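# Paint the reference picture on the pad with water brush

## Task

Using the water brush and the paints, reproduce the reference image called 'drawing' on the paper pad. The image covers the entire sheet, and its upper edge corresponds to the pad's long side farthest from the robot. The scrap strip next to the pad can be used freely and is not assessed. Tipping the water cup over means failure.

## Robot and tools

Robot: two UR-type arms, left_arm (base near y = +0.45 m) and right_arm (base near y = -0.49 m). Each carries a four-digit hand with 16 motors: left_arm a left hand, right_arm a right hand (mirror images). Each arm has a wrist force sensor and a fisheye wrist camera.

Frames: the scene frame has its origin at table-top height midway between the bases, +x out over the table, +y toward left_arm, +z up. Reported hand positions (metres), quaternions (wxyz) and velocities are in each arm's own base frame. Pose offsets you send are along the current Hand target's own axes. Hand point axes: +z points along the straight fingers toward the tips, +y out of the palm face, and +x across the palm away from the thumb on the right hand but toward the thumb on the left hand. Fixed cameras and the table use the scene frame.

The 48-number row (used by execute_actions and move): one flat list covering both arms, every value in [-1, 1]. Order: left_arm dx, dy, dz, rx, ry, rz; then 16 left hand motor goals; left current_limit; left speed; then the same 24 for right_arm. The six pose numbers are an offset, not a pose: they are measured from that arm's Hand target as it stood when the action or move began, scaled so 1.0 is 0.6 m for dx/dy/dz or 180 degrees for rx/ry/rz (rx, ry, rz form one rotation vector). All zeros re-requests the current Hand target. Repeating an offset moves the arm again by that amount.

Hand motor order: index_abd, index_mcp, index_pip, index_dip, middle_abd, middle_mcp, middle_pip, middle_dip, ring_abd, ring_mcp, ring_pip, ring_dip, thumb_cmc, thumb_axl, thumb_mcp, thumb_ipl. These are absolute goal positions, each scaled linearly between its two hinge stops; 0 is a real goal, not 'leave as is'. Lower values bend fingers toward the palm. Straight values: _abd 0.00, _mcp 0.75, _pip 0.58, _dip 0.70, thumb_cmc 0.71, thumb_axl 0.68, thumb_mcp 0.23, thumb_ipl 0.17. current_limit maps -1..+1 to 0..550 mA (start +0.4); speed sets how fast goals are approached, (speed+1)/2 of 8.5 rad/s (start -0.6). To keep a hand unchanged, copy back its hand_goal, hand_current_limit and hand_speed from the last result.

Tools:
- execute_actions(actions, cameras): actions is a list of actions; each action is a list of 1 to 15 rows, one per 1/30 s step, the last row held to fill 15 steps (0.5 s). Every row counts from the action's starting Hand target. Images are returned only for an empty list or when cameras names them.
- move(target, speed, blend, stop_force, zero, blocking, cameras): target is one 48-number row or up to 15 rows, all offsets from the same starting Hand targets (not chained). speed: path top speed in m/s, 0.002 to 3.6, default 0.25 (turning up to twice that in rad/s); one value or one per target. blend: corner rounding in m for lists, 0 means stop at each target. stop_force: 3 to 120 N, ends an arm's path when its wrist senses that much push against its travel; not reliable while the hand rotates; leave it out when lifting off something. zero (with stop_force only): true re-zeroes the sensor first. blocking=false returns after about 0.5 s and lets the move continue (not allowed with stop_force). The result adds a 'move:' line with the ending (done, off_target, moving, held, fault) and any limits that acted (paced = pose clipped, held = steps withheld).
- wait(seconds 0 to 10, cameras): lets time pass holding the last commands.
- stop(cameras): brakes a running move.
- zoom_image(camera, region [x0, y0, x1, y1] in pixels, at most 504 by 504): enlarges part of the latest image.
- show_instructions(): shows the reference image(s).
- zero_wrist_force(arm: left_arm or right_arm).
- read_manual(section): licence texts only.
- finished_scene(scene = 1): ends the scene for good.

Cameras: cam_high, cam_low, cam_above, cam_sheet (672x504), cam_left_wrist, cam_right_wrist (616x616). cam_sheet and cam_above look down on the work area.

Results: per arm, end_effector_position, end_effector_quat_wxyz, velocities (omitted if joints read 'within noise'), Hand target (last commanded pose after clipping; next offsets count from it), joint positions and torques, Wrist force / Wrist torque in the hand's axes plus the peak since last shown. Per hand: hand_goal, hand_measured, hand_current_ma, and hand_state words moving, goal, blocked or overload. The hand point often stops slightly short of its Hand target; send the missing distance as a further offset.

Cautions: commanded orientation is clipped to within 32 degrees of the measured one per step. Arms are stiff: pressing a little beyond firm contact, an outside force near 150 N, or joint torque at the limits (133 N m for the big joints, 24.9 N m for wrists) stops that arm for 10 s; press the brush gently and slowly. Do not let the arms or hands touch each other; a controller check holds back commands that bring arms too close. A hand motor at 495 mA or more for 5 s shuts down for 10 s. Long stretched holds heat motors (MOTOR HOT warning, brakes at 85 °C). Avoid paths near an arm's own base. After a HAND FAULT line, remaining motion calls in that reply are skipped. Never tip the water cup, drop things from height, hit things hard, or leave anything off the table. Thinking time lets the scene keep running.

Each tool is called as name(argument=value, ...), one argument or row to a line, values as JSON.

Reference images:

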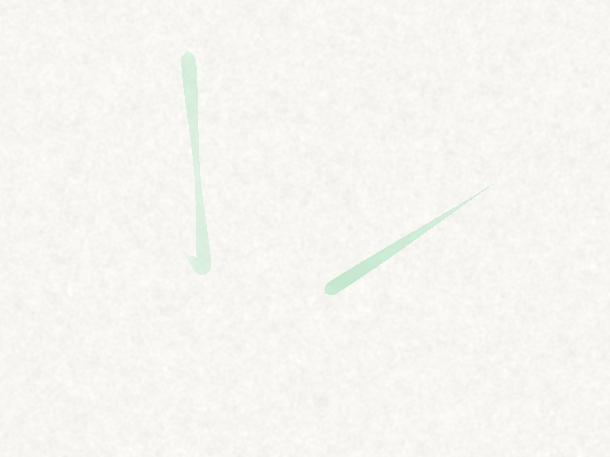

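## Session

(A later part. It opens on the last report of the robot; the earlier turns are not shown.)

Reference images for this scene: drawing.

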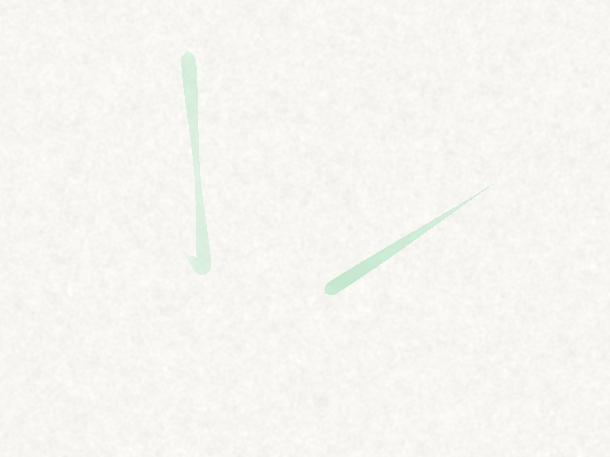

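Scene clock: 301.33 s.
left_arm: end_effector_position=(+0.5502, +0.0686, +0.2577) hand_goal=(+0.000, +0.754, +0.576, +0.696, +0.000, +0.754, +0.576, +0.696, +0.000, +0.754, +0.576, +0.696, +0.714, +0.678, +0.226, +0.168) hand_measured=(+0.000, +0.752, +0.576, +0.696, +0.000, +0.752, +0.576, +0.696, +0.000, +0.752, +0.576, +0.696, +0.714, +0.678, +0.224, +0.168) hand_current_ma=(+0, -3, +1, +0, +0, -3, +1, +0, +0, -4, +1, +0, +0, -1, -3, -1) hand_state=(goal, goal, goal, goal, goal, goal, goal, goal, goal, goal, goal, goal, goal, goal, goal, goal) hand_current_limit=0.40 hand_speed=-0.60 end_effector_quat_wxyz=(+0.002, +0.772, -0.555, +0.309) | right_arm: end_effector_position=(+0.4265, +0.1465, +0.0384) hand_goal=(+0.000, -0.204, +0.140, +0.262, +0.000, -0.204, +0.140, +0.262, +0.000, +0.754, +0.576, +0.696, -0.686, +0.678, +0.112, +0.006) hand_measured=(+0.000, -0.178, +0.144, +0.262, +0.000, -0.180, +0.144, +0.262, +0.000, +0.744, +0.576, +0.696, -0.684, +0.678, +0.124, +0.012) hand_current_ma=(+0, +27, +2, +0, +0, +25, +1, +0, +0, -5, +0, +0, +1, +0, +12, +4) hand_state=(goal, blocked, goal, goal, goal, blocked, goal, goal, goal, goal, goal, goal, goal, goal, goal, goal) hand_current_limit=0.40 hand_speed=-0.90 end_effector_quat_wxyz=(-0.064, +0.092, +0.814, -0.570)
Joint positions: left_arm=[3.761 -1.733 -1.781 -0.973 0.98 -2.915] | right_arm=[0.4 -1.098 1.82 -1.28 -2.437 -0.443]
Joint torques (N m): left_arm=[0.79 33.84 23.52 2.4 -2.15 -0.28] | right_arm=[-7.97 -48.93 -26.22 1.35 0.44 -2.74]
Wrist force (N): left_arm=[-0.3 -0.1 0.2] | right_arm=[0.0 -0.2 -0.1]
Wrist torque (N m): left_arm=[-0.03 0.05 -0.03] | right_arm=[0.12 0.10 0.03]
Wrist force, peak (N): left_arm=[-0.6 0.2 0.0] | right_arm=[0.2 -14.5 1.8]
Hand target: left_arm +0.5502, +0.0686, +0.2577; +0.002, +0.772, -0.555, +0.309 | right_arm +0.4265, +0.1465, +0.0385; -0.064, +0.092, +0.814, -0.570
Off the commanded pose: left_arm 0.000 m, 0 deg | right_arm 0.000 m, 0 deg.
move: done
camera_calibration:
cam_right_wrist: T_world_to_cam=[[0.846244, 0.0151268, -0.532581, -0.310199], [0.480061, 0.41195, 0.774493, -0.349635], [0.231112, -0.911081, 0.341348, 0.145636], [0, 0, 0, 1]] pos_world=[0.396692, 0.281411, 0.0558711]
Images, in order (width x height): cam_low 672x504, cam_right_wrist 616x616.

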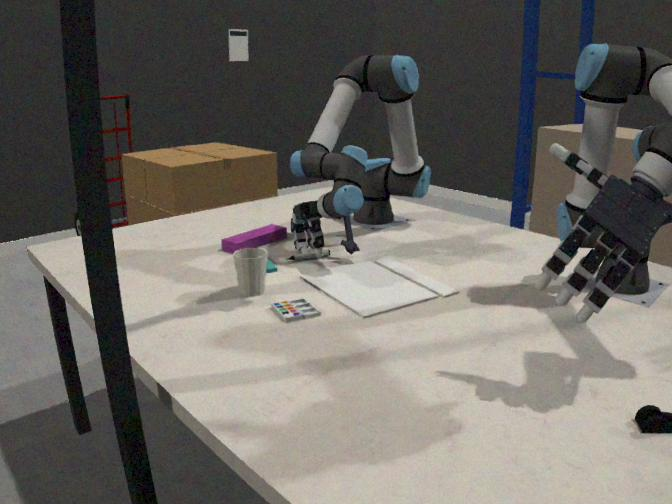

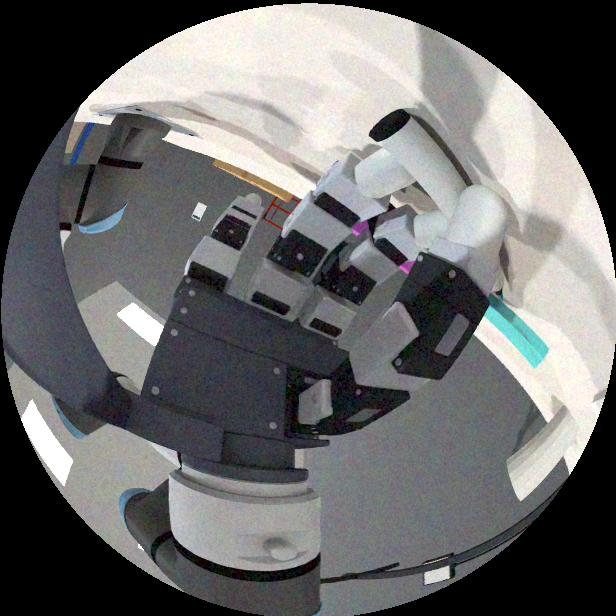

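move(
  target=[0,0,0,0,0,0,0,0.754,0.576,0.696,0,0.754,0.576,0.696,0,0.754,0.576,0.696,0.714,0.678,0.226,0.168,0.4,-0.6,0,0,0,0,0,0,0,-0.29,0.12,0.25,0,-0.29,0.12,0.25,0,0.754,0.576,0.696,-0.686,0.678,0.03,-0.02,0.4,-0.9],
  speed=0.02,
  cameras=["cam_low","cam_right_wrist"],
)

zoom_image(
  camera="cam_right_wrist",
  region=[316, 60, 616, 360],
)

Scene clock: 305.27 s.
left_arm: end_effector_position=(+0.5502, +0.0686, +0.2577) hand_goal=(+0.000, +0.754, +0.576, +0.696, +0.000, +0.754, +0.576, +0.696, +0.000, +0.754, +0.576, +0.696, +0.714, +0.678, +0.226, +0.168) hand_measured=(+0.000, +0.752, +0.576, +0.696, +0.000, +0.752, +0.576, +0.696, +0.000, +0.752, +0.576, +0.696, +0.714, +0.678, +0.224, +0.168) hand_current_ma=(+0, -3, +1, +0, +0, -3, +1, +0, +0, -4, +1, +0, +0, -1, -3, -1) hand_state=(goal, goal, goal, goal, goal, goal, goal, goal, goal, goal, goal, goal, goal, goal, goal, goal) hand_current_limit=0.40 hand_speed=-0.60 end_effector_quat_wxyz=(+0.002, +0.772, -0.555, +0.309) | right_arm: end_effector_position=(+0.4265, +0.1465, +0.0385) hand_goal=(+0.000, -0.290, +0.120, +0.250, +0.000, -0.290, +0.120, +0.250, +0.000, +0.754, +0.576, +0.696, -0.686, +0.678, +0.030, -0.020) hand_measured=(+0.000, -0.194, +0.146, +0.260, +0.000, -0.194, +0.144, +0.262, +0.000, +0.744, +0.576, +0.696, -0.684, +0.678, +0.124, +0.012) hand_current_ma=(+0, +238, +24, +6, +0, +233, +23, +7, +0, -5, +0, +0, +1, +0, +316, +58) hand_state=(goal, blocked, blocked, goal, goal, blocked, blocked, goal, goal, goal, goal, goal, goal, goal, blocked, blocked) hand_current_limit=0.40 hand_speed=-0.90 end_effector_quat_wxyz=(-0.064, +0.092, +0.814, -0.570)
Joint positions: left_arm=[3.761 -1.733 -1.781 -0.973 0.98 -2.915] | right_arm=[0.4 -1.098 1.82 -1.28 -2.437 -0.443]
Joint torques (N m): left_arm=[1.05 35.62 23.9 2.6 -2.17 -0.54] | right_arm=[-7.71 -49.13 -26.71 1.28 -3.14 -0.02]
Wrist force (N): left_arm=[-0.4 0.3 0.1] | right_arm=[-0.1 -0.3 0.2]
Wrist torque (N m): left_arm=[0.03 0.06 -0.04] | right_arm=[0.09 0.12 0.02]
Wrist force, peak (N): left_arm=[-0.5 0.3 0.4] | right_arm=[0.5 0.0 0.3]
Hand target: left_arm +0.5502, +0.0686, +0.2577; +0.002, +0.772, -0.555, +0.309 | right_arm +0.4265, +0.1465, +0.0385; -0.064, +0.092, +0.814, -0.570
Off the commanded pose: left_arm 0.000 m, 0 deg | right_arm 0.000 m, 0 deg.
move: done
camera_calibration:
cam_right_wrist: T_world_to_cam=[[0.846277, 0.0151906, -0.532527, -0.310178], [0.479961, 0.412062, 0.774495, -0.349663], [0.231199, -0.911029, 0.341428, 0.145457], [0, 0, 0, 1]] pos_world=[0.396692, 0.281311, 0.055971]
Images, in order (width x height): cam_low 672x504, cam_right_wrist 616x616.

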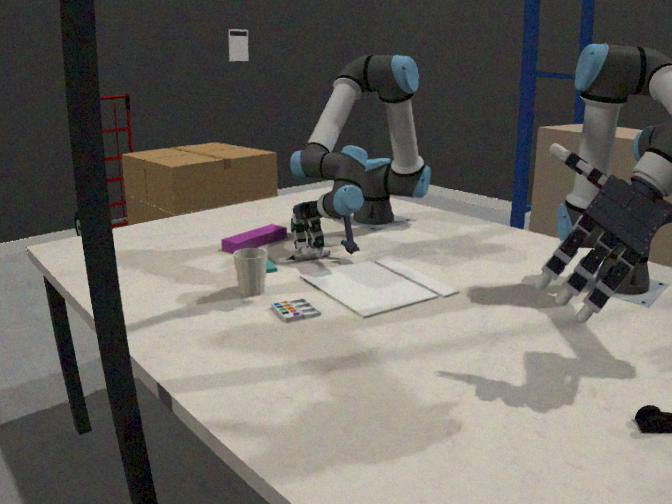

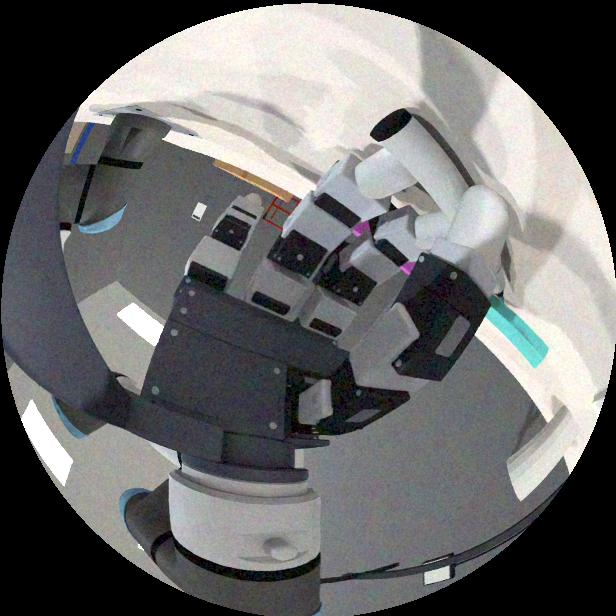

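Scaled by 1.680 from the camera's 616x616 image, which has a finer 880x880 frame.

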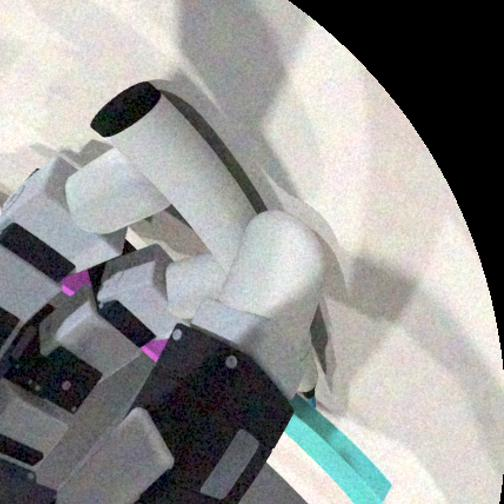

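move(
  target=[0,0,0,0,0,0,0,0.754,0.576,0.696,0,0.754,0.576,0.696,0,0.754,0.576,0.696,0.714,0.678,0.226,0.168,0.4,-0.6,0,-0.1566,-0.057,0,0,0,0,-0.29,0.12,0.25,0,-0.29,0.12,0.25,0,0.754,0.576,0.696,-0.686,0.678,0.03,-0.02,0.4,-0.9],
  speed=0.06,
  cameras=["cam_low","cam_high","cam_right_wrist"],
)

zoom_image(
  camera="cam_right_wrist",
  region=[316, 60, 616, 360],
)

zoom_image(
  camera="cam_low",
  region=[260, 170, 360, 245],
)

Scene clock: 312.10 s.
left_arm: end_effector_position=(+0.5502, +0.0686, +0.2577) hand_goal=(+0.000, +0.754, +0.576, +0.696, +0.000, +0.754, +0.576, +0.696, +0.000, +0.754, +0.576, +0.696, +0.714, +0.678, +0.226, +0.168) hand_measured=(+0.000, +0.752, +0.576, +0.696, +0.000, +0.752, +0.576, +0.696, +0.000, +0.752, +0.576, +0.696, +0.714, +0.678, +0.224, +0.168) hand_current_ma=(+0, -3, +1, +0, +0, -3, +1, +0, +0, -4, +1, +0, +0, -1, -3, -1) hand_state=(goal, goal, goal, goal, goal, goal, goal, goal, goal, goal, goal, goal, goal, goal, goal, goal) hand_current_limit=0.40 hand_speed=-0.60 end_effector_quat_wxyz=(+0.002, +0.772, -0.555, +0.309) | right_arm: end_effector_position=(+0.4264, +0.1464, +0.1384) hand_goal=(+0.000, -0.290, +0.120, +0.250, +0.000, -0.290, +0.120, +0.250, +0.000, +0.754, +0.576, +0.696, -0.686, +0.678, +0.030, -0.020) hand_measured=(+0.000, -0.194, +0.146, +0.260, +0.000, -0.194, +0.144, +0.262, +0.000, +0.744, +0.576, +0.696, -0.684, +0.678, +0.124, +0.012) hand_current_ma=(+0, +238, +24, +6, +0, +233, +23, +7, +0, -5, +0, +0, +1, +0, +316, +58) hand_state=(goal, blocked, blocked, goal, goal, blocked, blocked, goal, goal, goal, goal, goal, goal, goal, blocked, blocked) hand_current_limit=0.40 hand_speed=-0.90 end_effector_quat_wxyz=(-0.064, +0.092, +0.814, -0.570)
Joint positions: left_arm=[3.761 -1.733 -1.781 -0.973 0.98 -2.915] | right_arm=[0.4 -1.234 1.717 -1.04 -2.437 -0.443]
Joint torques (N m): left_arm=[-0.58 34.47 23.95 2.58 -2.62 -0.31] | right_arm=[-4.52 -45.94 -29.47 1.46 -1.57 2.95]
Wrist force (N): left_arm=[-0.2 0.1 -0.2] | right_arm=[0.1 0.1 0.1]
Wrist torque (N m): left_arm=[0.02 0.02 -0.02] | right_arm=[0.09 0.09 0.08]
Wrist force, peak (N): left_arm=[-0.4 0.3 0.5] | right_arm=[-0.1 0.5 0.6]
Hand target: left_arm +0.5502, +0.0686, +0.2577; +0.002, +0.772, -0.555, +0.309 | right_arm +0.4264, +0.1464, +0.1385; -0.064, +0.092, +0.814, -0.570
Off the commanded pose: left_arm 0.000 m, 0 deg | right_arm 0.000 m, 0 deg.
move: done
camera_calibration:
cam_right_wrist: T_world_to_cam=[[0.846178, 0.0152574, -0.532682, -0.256849], [0.480086, 0.412038, 0.77443, -0.42702], [0.231301, -0.911039, 0.341332, 0.111349], [0, 0, 0, 1]] pos_world=[0.396591, 0.281311, 0.155871]
Images, in order (width x height): cam_high 672x504, cam_low 672x504, cam_right_wrist 616x616.

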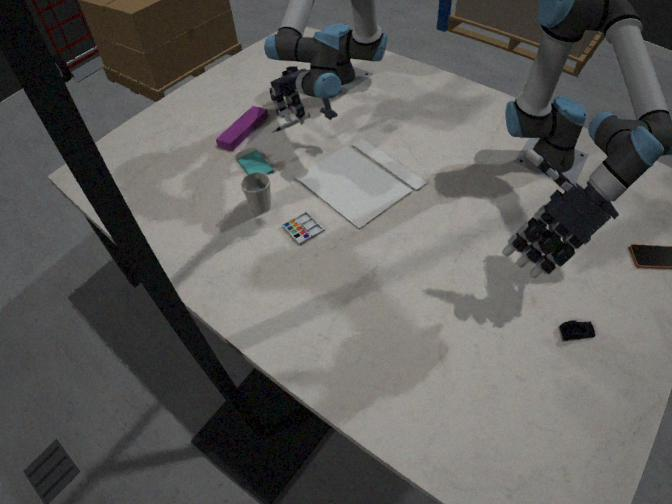

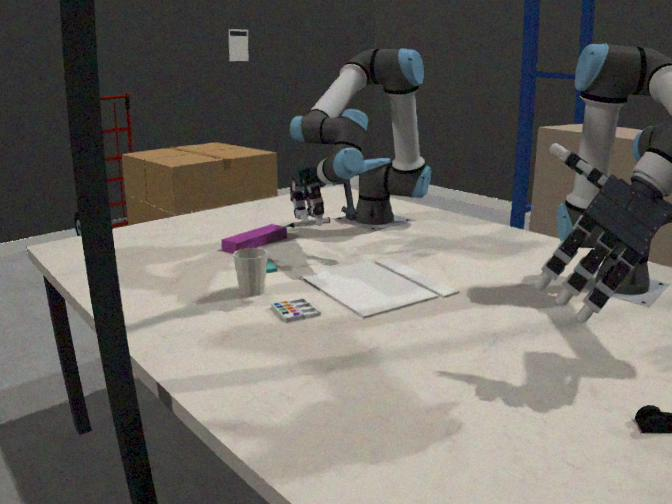

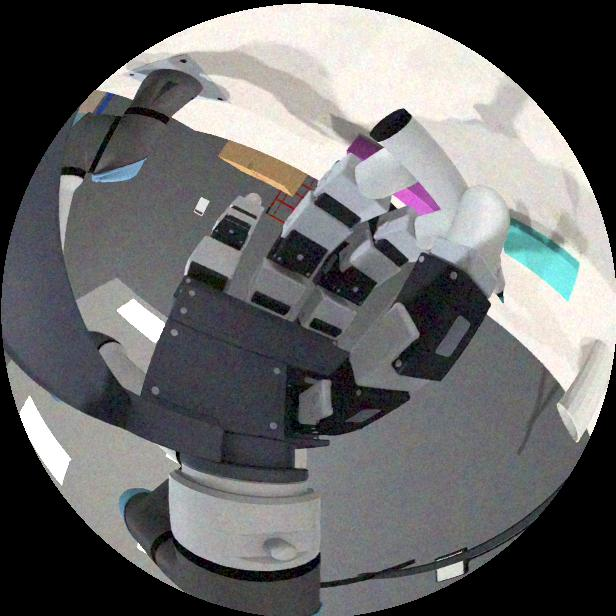

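Scaled by 1.680 from the camera's 616x616 image, which has a finer 880x880 frame.

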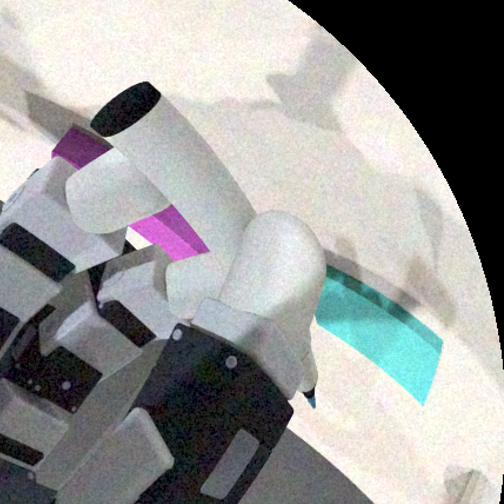

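Scaled by 5.040.

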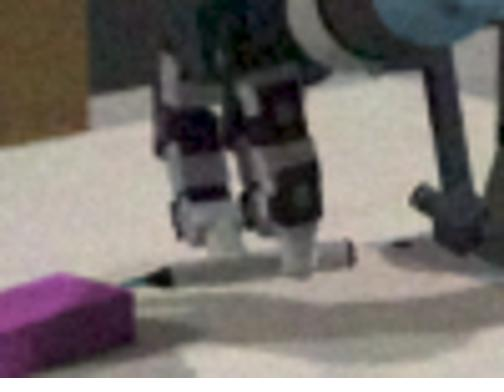

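move(
  target=[
    [0,0,0,0,0,0,0,0.754,0.576,0.696,0,0.754,0.576,0.696,0,0.754,0.576,0.696,0.714,0.678,0.226,0.168,0.4,-0.6,0,-0.3447,-0.1254,-0.3889,0,0,0,-0.29,0.12,0.25,0,-0.29,0.12,0.25,0,0.754,0.576,0.696,-0.686,0.678,0.03,-0.02,0.4,-0.9],
    [0,0,0,0,0,0,0,0.754,0.576,0.696,0,0.754,0.576,0.696,0,0.754,0.576,0.696,0.714,0.678,0.226,0.168,0.4,-0.6,0,-0.3447,-0.1254,-0.3019,0.3019,0.4312,0,-0.29,0.12,0.25,0,-0.29,0.12,0.25,0,0.754,0.576,0.696,-0.686,0.678,0.03,-0.02,0.4,-0.9],
    [0,0,0,0,0,0,0,0.754,0.576,0.696,0,0.754,0.576,0.696,0,0.754,0.576,0.696,0.714,0.678,0.226,0.168,0.4,-0.6,0,-0.3447,-0.1254,0,0.5736,0.8192,0,-0.29,0.12,0.25,0,-0.29,0.12,0.25,0,0.754,0.576,0.696,-0.686,0.678,0.03,-0.02,0.4,-0.9],
  ],
  speed=0.45,
  cameras=["cam_low","cam_high","cam_right_wrist"],
)

Scene clock: 331.63 s.
left_arm: end_effector_position=(+0.5502, +0.0686, +0.2577) hand_goal=(+0.000, +0.754, +0.576, +0.696, +0.000, +0.754, +0.576, +0.696, +0.000, +0.754, +0.576, +0.696, +0.714, +0.678, +0.226, +0.168) hand_measured=(+0.000, +0.752, +0.576, +0.696, +0.000, +0.752, +0.576, +0.696, +0.000, +0.752, +0.576, +0.696, +0.714, +0.678, +0.224, +0.168) hand_current_ma=(+0, -3, +1, +0, +0, -3, +1, +0, +0, -4, +1, +0, +0, -1, -3, -1) hand_state=(goal, goal, goal, goal, goal, goal, goal, goal, goal, goal, goal, goal, goal, goal, goal, goal) hand_current_limit=0.40 hand_speed=-0.60 end_effector_quat_wxyz=(+0.002, +0.772, -0.555, +0.309) | right_arm: end_effector_position=(+0.4262, +0.1463, +0.3585) hand_goal=(+0.000, -0.290, +0.120, +0.250, +0.000, -0.290, +0.120, +0.250, +0.000, +0.754, +0.576, +0.696, -0.686, +0.678, +0.030, -0.020) hand_measured=(+0.000, -0.194, +0.146, +0.260, +0.000, -0.194, +0.146, +0.262, +0.000, +0.750, +0.576, +0.696, -0.684, +0.678, +0.124, +0.012) hand_current_ma=(+0, +238, +26, +6, +0, +233, +24, +7, +0, -2, +0, +0, +1, +0, +316, +58) hand_state=(goal, blocked, blocked, goal, goal, blocked, blocked, goal, goal, goal, goal, goal, goal, goal, blocked, blocked) hand_current_limit=0.40 hand_speed=-0.90 end_effector_quat_wxyz=(+0.000, +0.994, -0.112, +0.000)
Joint positions: left_arm=[3.761 -1.733 -1.781 -0.973 0.98 -2.915] | right_arm=[0.187 -1.55 1.549 -1.57 -1.571 1.982]
Joint torques (N m): left_arm=[1.06 35.67 24.01 2.37 -2.43 -0.6] | right_arm=[-11.53 -12.32 -34.12 -0.87 -2.66 2.98]
Wrist force (N): left_arm=[-0.2 0.2 0.1] | right_arm=[1.1 -0.2 1.0]
Wrist torque (N m): left_arm=[0.02 0.02 -0.02] | right_arm=[0.39 -0.11 0.10]
Wrist force, peak (N): left_arm=[-0.6 0.3 0.3] | right_arm=[1.3 -0.2 1.5]
Hand target: left_arm +0.5502, +0.0686, +0.2577; +0.002, +0.772, -0.555, +0.309 | right_arm +0.4262, +0.1463, +0.3585; +0.000, +0.994, -0.112, +0.000
Off the commanded pose: left_arm 0.000 m, 0 deg | right_arm 0.000 m, 0 deg.
move: done
camera_calibration:
cam_right_wrist: T_world_to_cam=[[-0.927701, -0.373252, 0.00736659, 0.479863], [-0.244719, 0.622903, 0.743038, -0.30802], [-0.281929, 0.687514, -0.669209, 0.383362], [0, 0, 0, 1]] pos_world=[0.477872, 0.10741, 0.481885]
Images, in order (width x height): cam_high 672x504, cam_low 672x504, cam_right_wrist 616x616.

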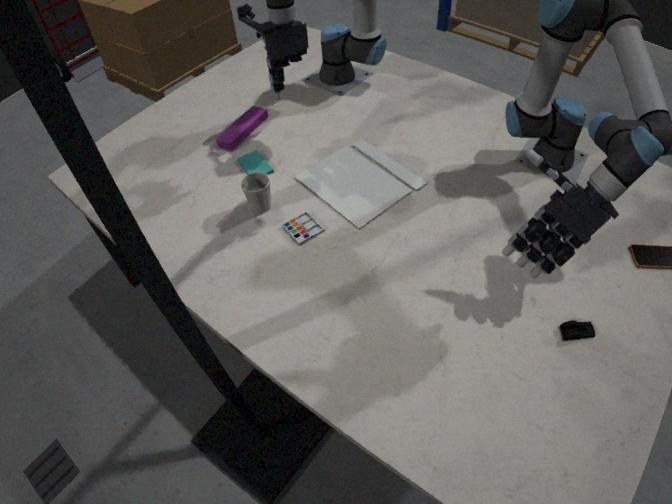

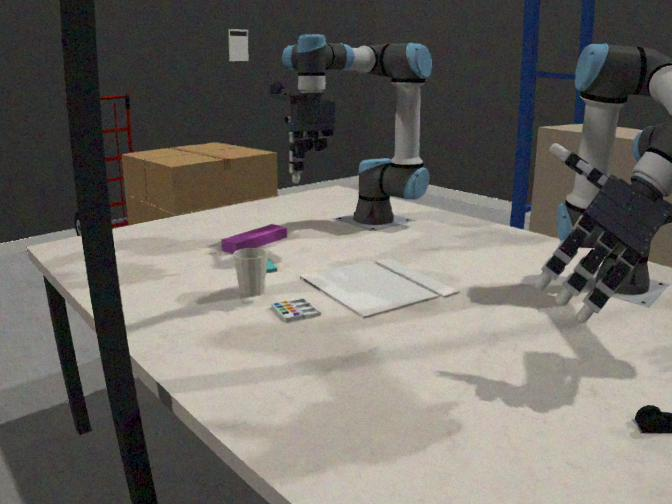

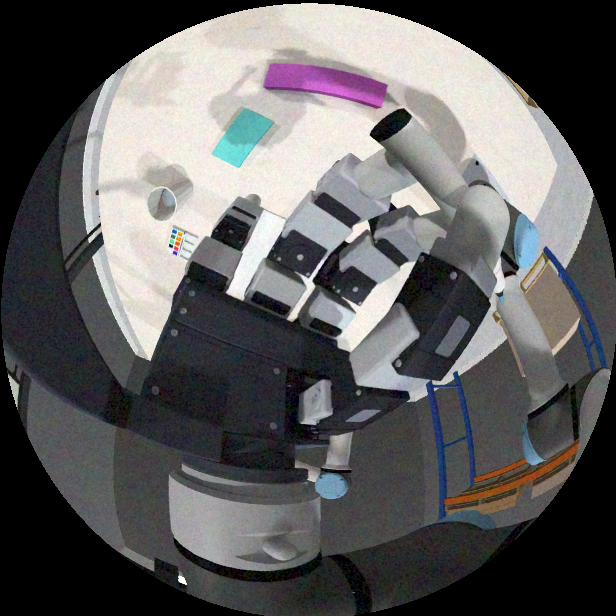

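move(
  target=[
    [0,0,0,0,0,0,0,0.754,0.576,0.696,0,0.754,0.576,0.696,0,0.754,0.576,0.696,0.714,0.678,0.226,0.168,0.4,-0.6,0,0,0,0,0.5,0,0,-0.29,0.12,0.25,0,-0.29,0.12,0.25,0,0.754,0.576,0.696,-0.686,0.678,0.03,-0.02,0.4,-0.9],
    [0,0,0,0,0,0,0,0.754,0.576,0.696,0,0.754,0.576,0.696,0,0.754,0.576,0.696,0.714,0.678,0.226,0.168,0.4,-0.6,-0.0368,-0.3405,0.0975,0.2511,0.4529,-0.2511,0,-0.29,0.12,0.25,0,-0.29,0.12,0.25,0,0.754,0.576,0.696,-0.686,0.678,0.03,-0.02,0.4,-0.9],
  ],
  speed=0.4,
  cameras=["cam_low","cam_high","cam_above","cam_sheet","cam_right_wrist"],
)

zoom_image(
  camera="cam_low",
  region=[240, 100, 440, 260],
)

Scene clock: 347.00 s.
left_arm: end_effector_position=(+0.5502, +0.0686, +0.2577) hand_goal=(+0.000, +0.754, +0.576, +0.696, +0.000, +0.754, +0.576, +0.696, +0.000, +0.754, +0.576, +0.696, +0.714, +0.678, +0.226, +0.168) hand_measured=(+0.000, +0.752, +0.576, +0.696, +0.000, +0.752, +0.576, +0.696, +0.000, +0.752, +0.576, +0.696, +0.714, +0.678, +0.224, +0.168) hand_current_ma=(+0, -3, +1, +0, +0, -3, +1, +0, +0, -4, +1, +0, +0, -1, -3, -1) hand_state=(goal, goal, goal, goal, goal, goal, goal, goal, goal, goal, goal, goal, goal, goal, goal, goal) hand_current_limit=0.40 hand_speed=-0.60 end_effector_quat_wxyz=(+0.002, +0.772, -0.555, +0.309) | right_arm: end_effector_position=(+0.4503, +0.3504, +0.3001) hand_goal=(+0.000, -0.290, +0.120, +0.250, +0.000, -0.290, +0.120, +0.250, +0.000, +0.754, +0.576, +0.696, -0.686, +0.678, +0.030, -0.020) hand_measured=(+0.004, -0.194, +0.146, +0.260, +0.004, -0.196, +0.146, +0.262, +0.002, +0.752, +0.576, +0.696, -0.682, +0.678, +0.124, +0.012) hand_current_ma=(+1, +238, +26, +6, +1, +231, +24, +7, +0, +0, +0, +0, +2, +0, +316, +58) hand_state=(goal, blocked, blocked, goal, goal, blocked, blocked, goal, goal, goal, goal, goal, goal, goal, blocked, blocked) hand_current_limit=0.40 hand_speed=-0.90 end_effector_quat_wxyz=(-0.271, +0.653, +0.271, +0.653)
Joint positions: left_arm=[3.761 -1.733 -1.781 -0.973 0.98 -2.915] | right_arm=[0.419 -1.274 2.354 -4.223 -1.203 1.571]
Joint torques (N m): left_arm=[0.13 35.96 24.69 2.63 -2.65 -0.78] | right_arm=[-11.4 -12.11 -22.18 -3.45 2.61 2.64]
Wrist force (N): left_arm=[-0.2 0.2 0.1] | right_arm=[0.4 0.6 -1.8]
Wrist torque (N m): left_arm=[0.01 0.03 -0.03] | right_arm=[0.36 -0.04 0.38]
Wrist force, peak (N): left_arm=[-0.1 -0.3 0.7] | right_arm=[0.7 0.4 -2.0]
Hand target: left_arm +0.5502, +0.0686, +0.2577; +0.002, +0.772, -0.555, +0.309 | right_arm +0.4503, +0.3504, +0.3001; -0.271, +0.653, +0.271, +0.653
Off the commanded pose: left_arm 0.000 m, 0 deg | right_arm 0.000 m, 0 deg.
move: done
camera_calibration:
cam_right_wrist: T_world_to_cam=[[0.399046, -0.408002, -0.821155, 0.242236], [-0.915961, -0.136193, -0.377448, 0.518646], [0.0421643, 0.902766, -0.428061, -0.0830601], [0, 0, 0, 1]] pos_world=[0.381898, 0.244452, 0.359121]
Images, in order (width x height): cam_high 672x504, cam_low 672x504, cam_above 672x504, cam_sheet 672x504, cam_right_wrist 616x616.

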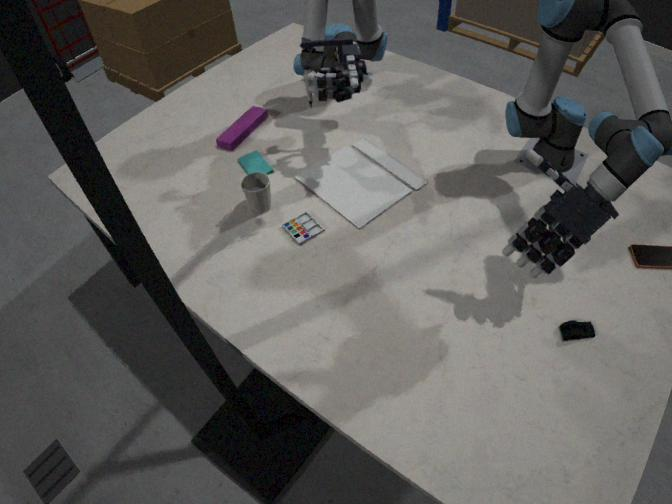

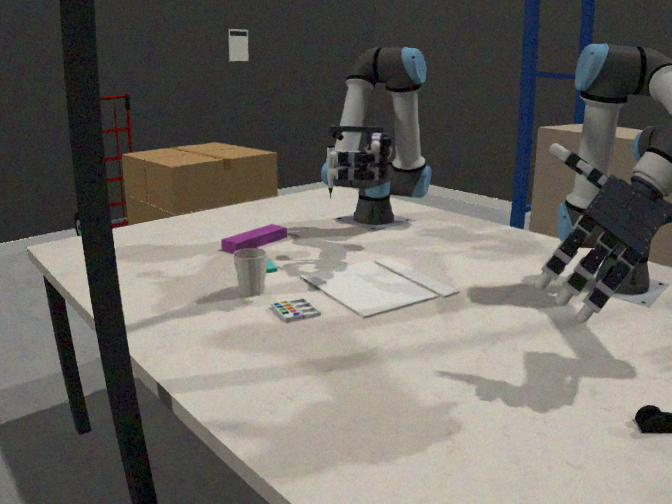

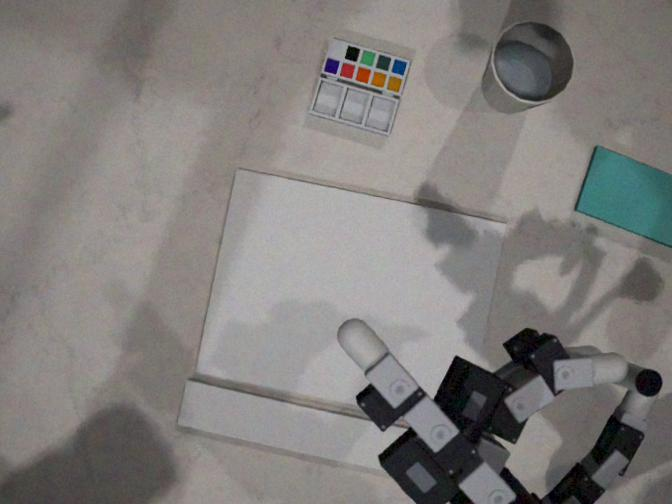

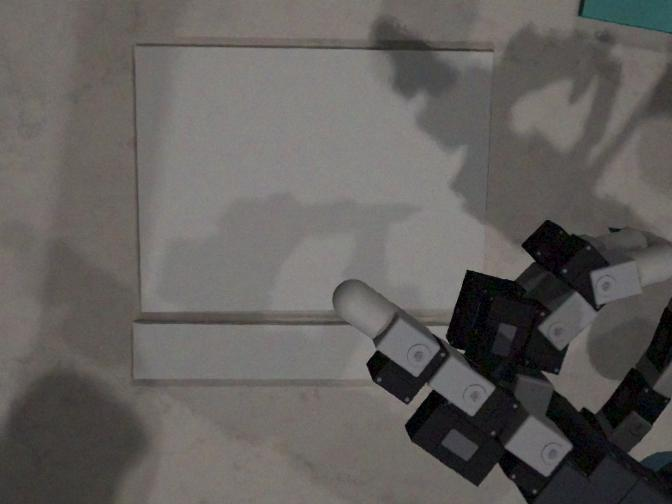

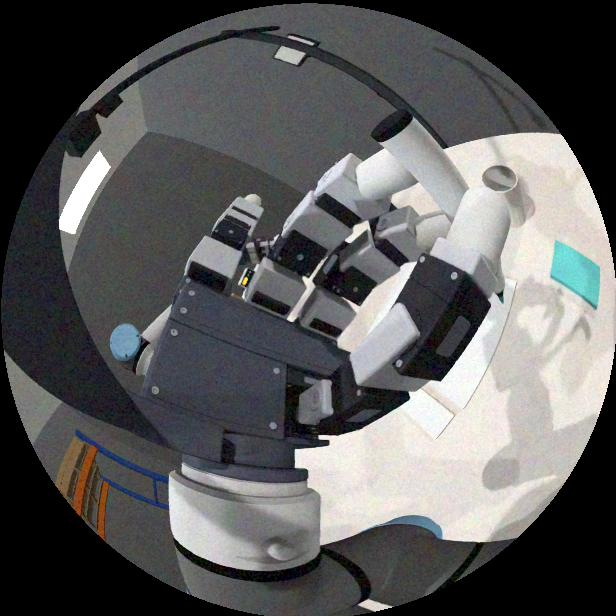

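Scaled by 2.520.

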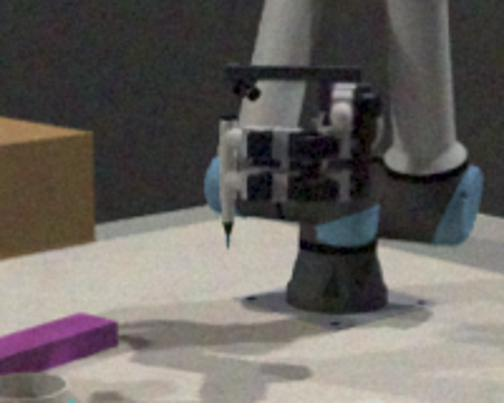

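zoom_image(
  camera="cam_right_wrist",
  region=[420, 210, 560, 350],
)

zoom_image(
  camera="cam_above",
  region=[480, 300, 672, 444],
)

zoom_image(
  camera="cam_high",
  region=[270, 20, 400, 130],
)

Scaled by 3.600 from the camera's 616x616 image, which has a finer 880x880 frame.

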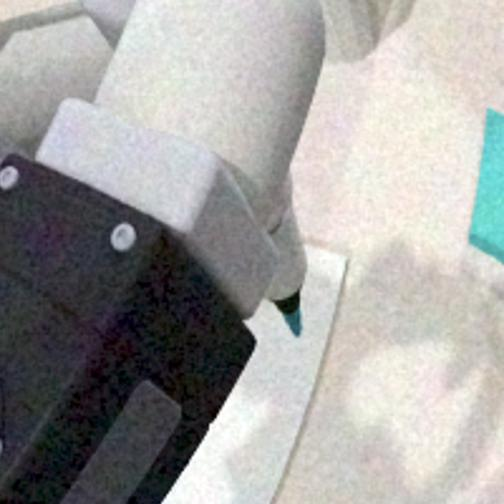

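Scaled by 2.625.

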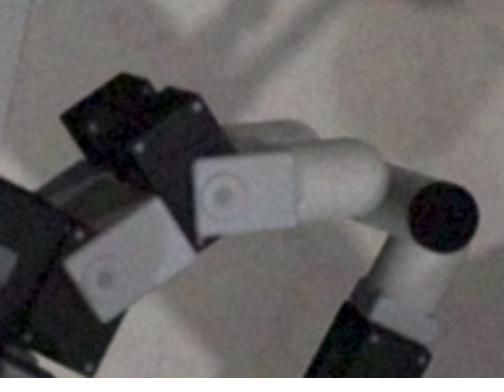

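Scaled by 3.877.

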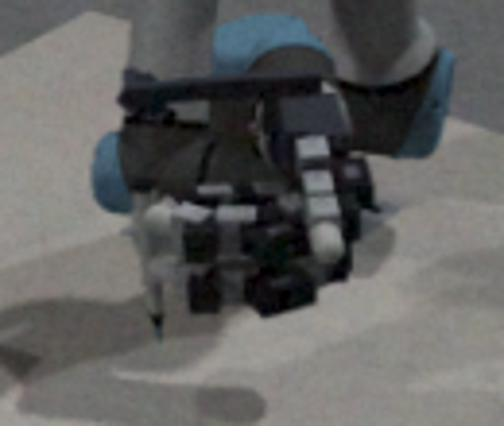

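move(
  target=[0,0,0,0,0,0,0,0.754,0.576,0.696,0,0.754,0.576,0.696,0,0.754,0.576,0.696,0.714,0.678,0.226,0.168,0.4,-0.6,-0.0833,0.3113,0.3604,0,0,0,0,-0.29,0.12,0.25,0,-0.29,0.12,0.25,0,0.754,0.576,0.696,-0.686,0.678,0.03,-0.02,0.4,-0.9],
  speed=0.2,
  cameras=["cam_low","cam_high","cam_above","cam_right_wrist"],
)

zoom_image(
  camera="cam_right_wrist",
  region=[416, 200, 616, 400],
)

zoom_image(
  camera="cam_low",
  region=[200, 170, 360, 310],
)

zoom_image(
  camera="cam_above",
  region=[400, 0, 640, 180],
)

Scene clock: 382.27 s.
left_arm: end_effector_position=(+0.5502, +0.0686, +0.2577) hand_goal=(+0.000, +0.754, +0.576, +0.696, +0.000, +0.754, +0.576, +0.696, +0.000, +0.754, +0.576, +0.696, +0.714, +0.678, +0.226, +0.168) hand_measured=(+0.000, +0.752, +0.576, +0.696, +0.000, +0.752, +0.576, +0.696, +0.000, +0.752, +0.576, +0.696, +0.714, +0.678, +0.224, +0.168) hand_current_ma=(+0, -3, +1, +0, +0, -3, +1, +0, +0, -4, +1, +0, +0, -1, -3, -1) hand_state=(goal, goal, goal, goal, goal, goal, goal, goal, goal, goal, goal, goal, goal, goal, goal, goal) hand_current_limit=0.40 hand_speed=-0.60 end_effector_quat_wxyz=(+0.002, +0.772, -0.555, +0.309) | right_arm: end_effector_position=(+0.7352, +0.3718, +0.2504) hand_goal=(+0.000, -0.290, +0.120, +0.250, +0.000, -0.290, +0.120, +0.250, +0.000, +0.754, +0.576, +0.696, -0.686, +0.678, +0.030, -0.020) hand_measured=(+0.004, -0.194, +0.146, +0.260, +0.004, -0.196, +0.146, +0.262, +0.002, +0.752, +0.576, +0.696, -0.680, +0.678, +0.124, +0.012) hand_current_ma=(+1, +238, +26, +6, +1, +231, +24, +7, +0, +0, +0, +0, +2, +0, +316, +58) hand_state=(goal, blocked, blocked, goal, goal, blocked, blocked, goal, goal, goal, goal, goal, goal, goal, blocked, blocked) hand_current_limit=0.40 hand_speed=-0.90 end_effector_quat_wxyz=(-0.271, +0.653, +0.271, +0.653)
Joint positions: left_arm=[3.761 -1.733 -1.781 -0.973 0.98 -2.915] | right_arm=[0.251 -0.787 1.62 -3.976 -1.034 1.571]
Joint torques (N m): left_arm=[-0.37 35.08 25.32 2.98 -2.97 -0.66] | right_arm=[6.72 -35.51 -25.43 -0.18 -1.01 2.7]
Wrist force (N): left_arm=[-0.7 0.0 -0.1] | right_arm=[0.7 0.4 -1.5]
Wrist torque (N m): left_arm=[0.01 0.08 -0.06] | right_arm=[0.32 -0.09 0.38]
Wrist force, peak (N): left_arm=[-0.8 0.3 0.0] | right_arm=[0.5 -0.2 -2.8]
Hand target: left_arm +0.5502, +0.0686, +0.2577; +0.002, +0.772, -0.555, +0.309 | right_arm +0.7353, +0.3719, +0.2504; -0.271, +0.653, +0.271, +0.653
Off the commanded pose: left_arm 0.000 m, 0 deg | right_arm 0.000 m, 0 deg.
move: done
camera_calibration:
cam_right_wrist: T_world_to_cam=[[0.399083, -0.407997, -0.82114, 0.0963965], [-0.915945, -0.136209, -0.377482, 0.763854], [0.0421641, 0.902766, -0.428061, -0.135671], [0, 0, 0, 1]] pos_world=[0.666898, 0.265852, 0.309421]
Images, in order (width x height): cam_high 672x504, cam_low 672x504, cam_above 672x504, cam_right_wrist 616x616.

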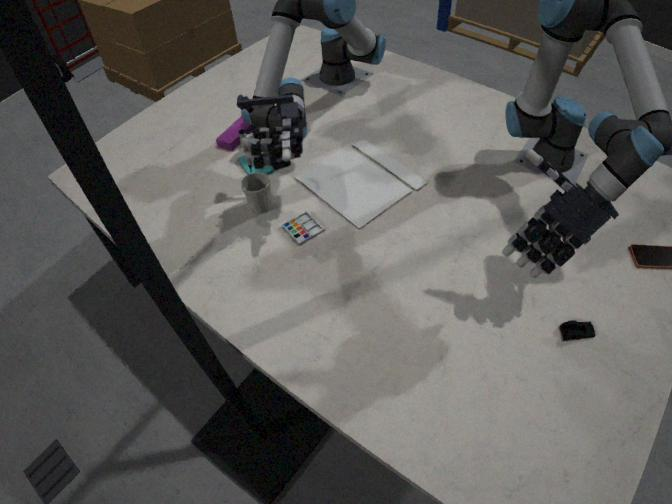

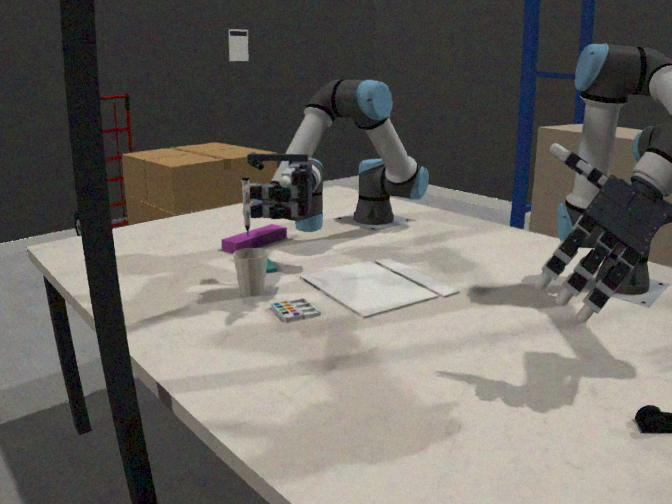

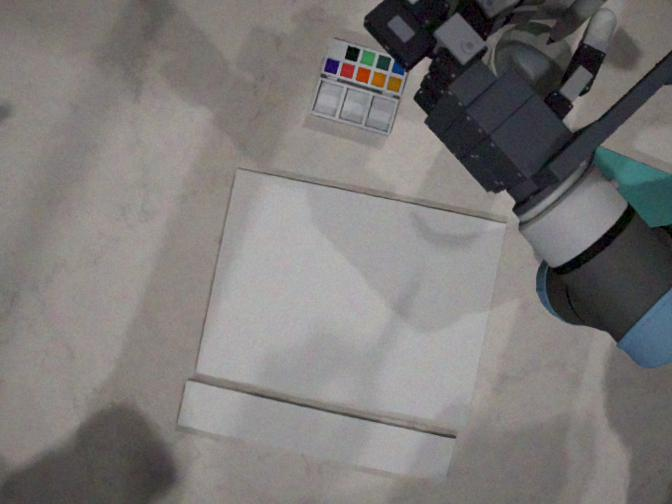

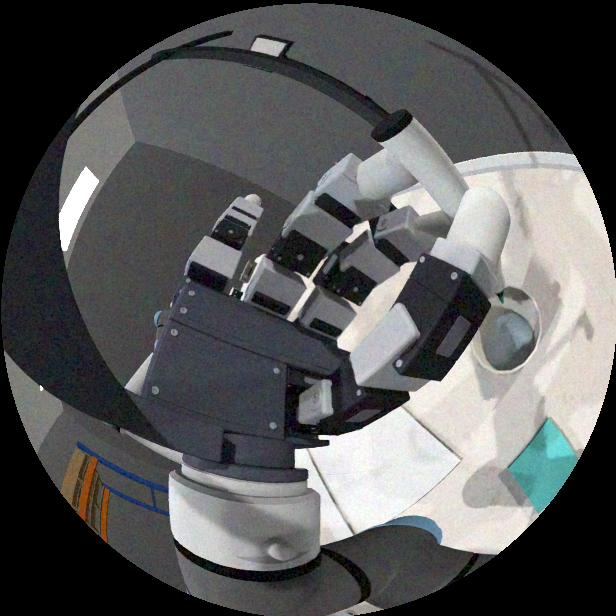

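Scaled by 2.520 from the camera's 616x616 image, which has a finer 880x880 frame.

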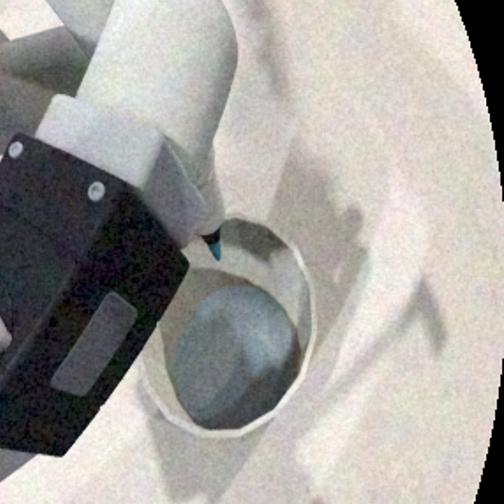

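Scaled by 3.150.

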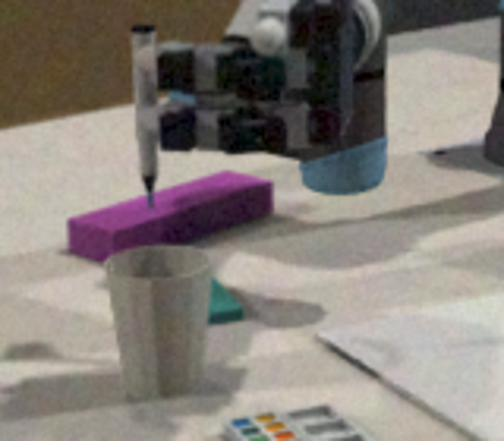

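Scaled by 2.100.

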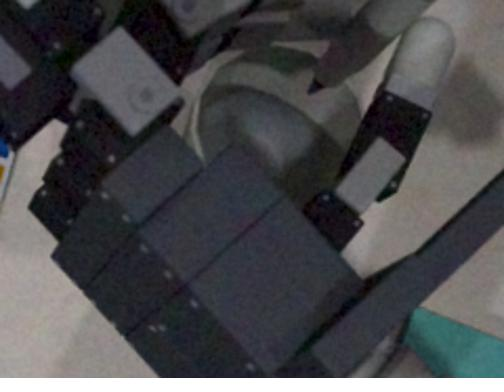

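move(
  target=[0,0,0,0,0,0,0,0.754,0.576,0.696,0,0.754,0.576,0.696,0,0.754,0.576,0.696,0.714,0.678,0.226,0.168,0.4,-0.6,-0.1173,-0.0118,-0.0047,0,0,0,0,-0.29,0.12,0.25,0,-0.29,0.12,0.25,0,0.754,0.576,0.696,-0.686,0.678,0.03,-0.02,0.4,-0.9],
  speed=0.08,
  stop_force=5,
  cameras=["cam_low","cam_high","cam_above","cam_right_wrist"],
)

zoom_image(
  camera="cam_right_wrist",
  region=[416, 200, 616, 400],
)

zoom_image(
  camera="cam_low",
  region=[200, 190, 320, 310],
)

Scene clock: 406.23 s.
left_arm: end_effector_position=(+0.5502, +0.0686, +0.2577) hand_goal=(+0.000, +0.754, +0.576, +0.696, +0.000, +0.754, +0.576, +0.696, +0.000, +0.754, +0.576, +0.696, +0.714, +0.678, +0.226, +0.168) hand_measured=(+0.000, +0.752, +0.576, +0.696, +0.000, +0.752, +0.576, +0.696, +0.000, +0.752, +0.576, +0.696, +0.714, +0.678, +0.224, +0.168) hand_current_ma=(+0, -3, +1, +0, +0, -3, +1, +0, +0, -4, +1, +0, +0, -1, -3, -1) hand_state=(goal, goal, goal, goal, goal, goal, goal, goal, goal, goal, goal, goal, goal, goal, goal, goal) hand_current_limit=0.40 hand_speed=-0.60 end_effector_quat_wxyz=(+0.002, +0.772, -0.555, +0.309) | right_arm: end_effector_position=(+0.7283, +0.3749, +0.1800) hand_goal=(+0.000, -0.290, +0.120, +0.250, +0.000, -0.290, +0.120, +0.250, +0.000, +0.754, +0.576, +0.696, -0.686, +0.678, +0.030, -0.020) hand_measured=(+0.004, -0.194, +0.146, +0.260, +0.004, -0.196, +0.146, +0.262, +0.002, +0.752, +0.576, +0.696, -0.680, +0.678, +0.124, +0.012) hand_current_ma=(+1, +238, +26, +6, +1, +231, +24, +7, +0, +0, +0, +0, +2, +0, +316, +58) hand_state=(goal, blocked, blocked, goal, goal, blocked, blocked, goal, goal, goal, goal, goal, goal, goal, blocked, blocked) hand_current_limit=0.40 hand_speed=-0.90 end_effector_quat_wxyz=(-0.271, +0.653, +0.271, +0.653)
Joint positions: left_arm=[3.761 -1.733 -1.781 -0.973 0.98 -2.915] | right_arm=[0.259 -0.664 1.626 -4.104 -1.042 1.571]
Joint torques (N m): left_arm=[-0.79 35.19 25.22 2.71 -2.72 -0.49] | right_arm=[10.73 -35.9 -24.47 -3.36 -2.45 2.57]
Wrist force (N): left_arm=[-0.1 -0.2 -0.1] | right_arm=[0.4 0.6 -1.6]
Wrist torque (N m): left_arm=[-0.01 0.00 -0.01] | right_arm=[0.37 -0.02 0.36]
Wrist force, peak (N): left_arm=[-0.4 0.5 0.2] | right_arm=[-0.1 0.5 -2.0]
Hand target: left_arm +0.5502, +0.0686, +0.2577; +0.002, +0.772, -0.555, +0.309 | right_arm +0.7283, +0.3749, +0.1800; -0.271, +0.653, +0.271, +0.653
Off the commanded pose: left_arm 0.000 m, 0 deg | right_arm 0.000 m, 0 deg.
move: done
camera_calibration:
cam_right_wrist: T_world_to_cam=[[0.399083, -0.407997, -0.82114, 0.0426466], [-0.915945, -0.136209, -0.377482, 0.73129], [0.0421641, 0.902766, -0.428061, -0.16831], [0, 0, 0, 1]] pos_world=[0.659898, 0.268952, 0.239021]
Images, in order (width x height): cam_high 672x504, cam_low 672x504, cam_above 672x504, cam_right_wrist 616x616.

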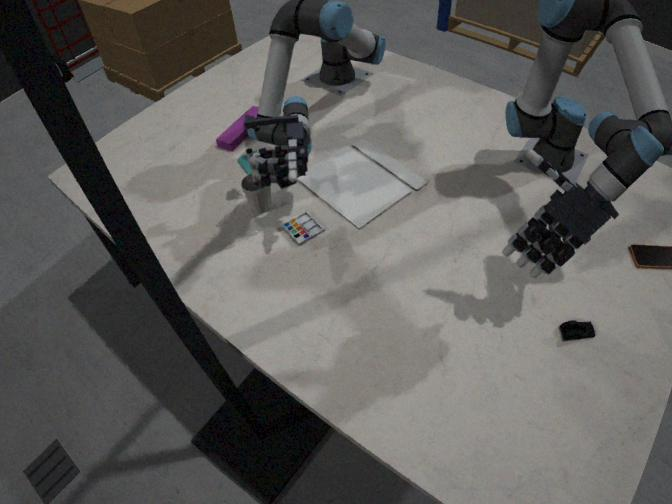

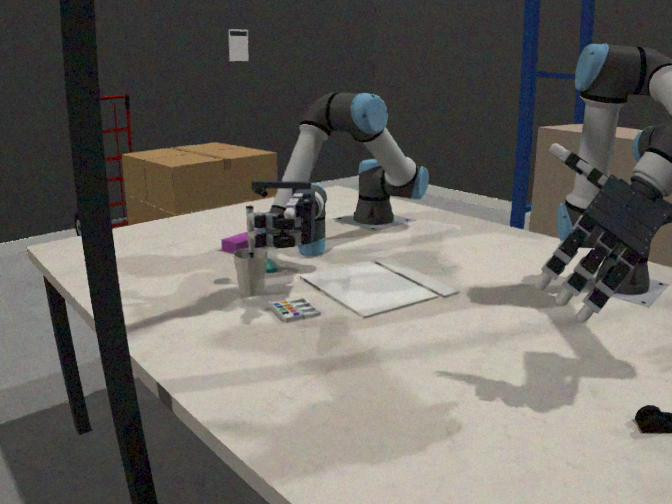

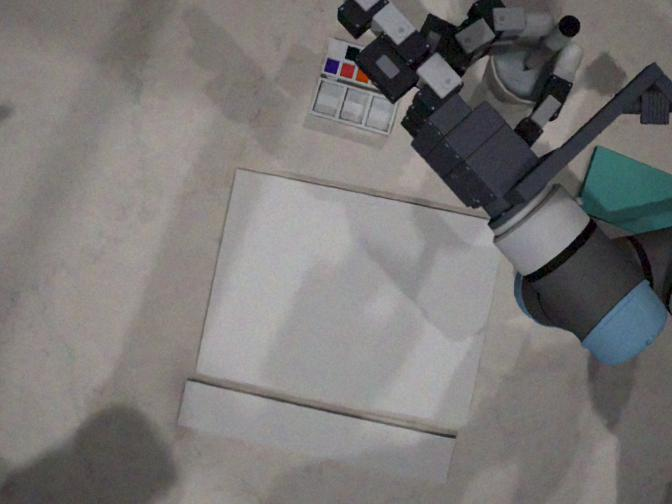

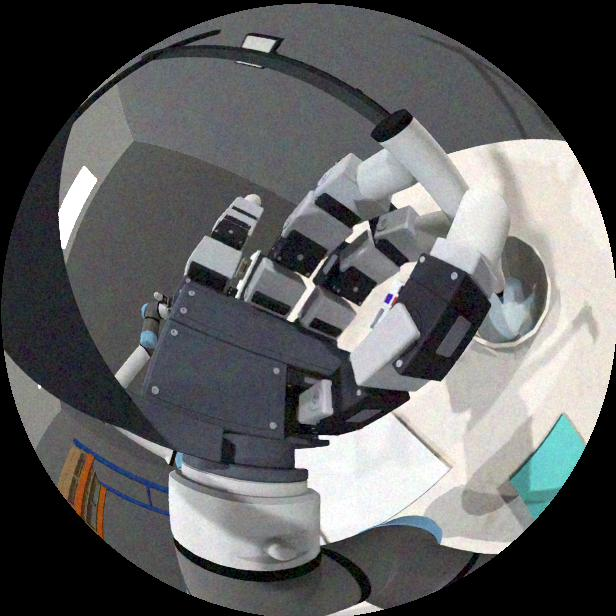

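Scaled by 2.520 from the camera's 616x616 image, which has a finer 880x880 frame.

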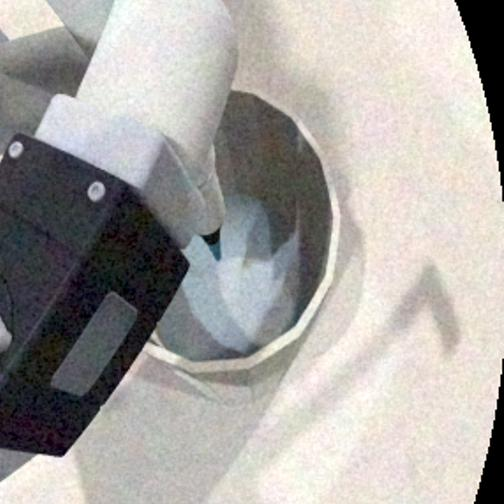

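Scaled by 4.200.

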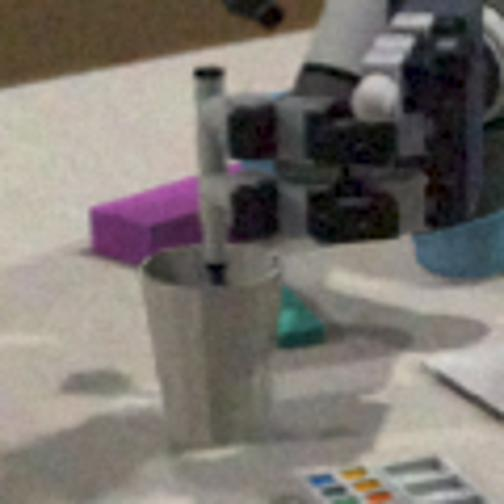

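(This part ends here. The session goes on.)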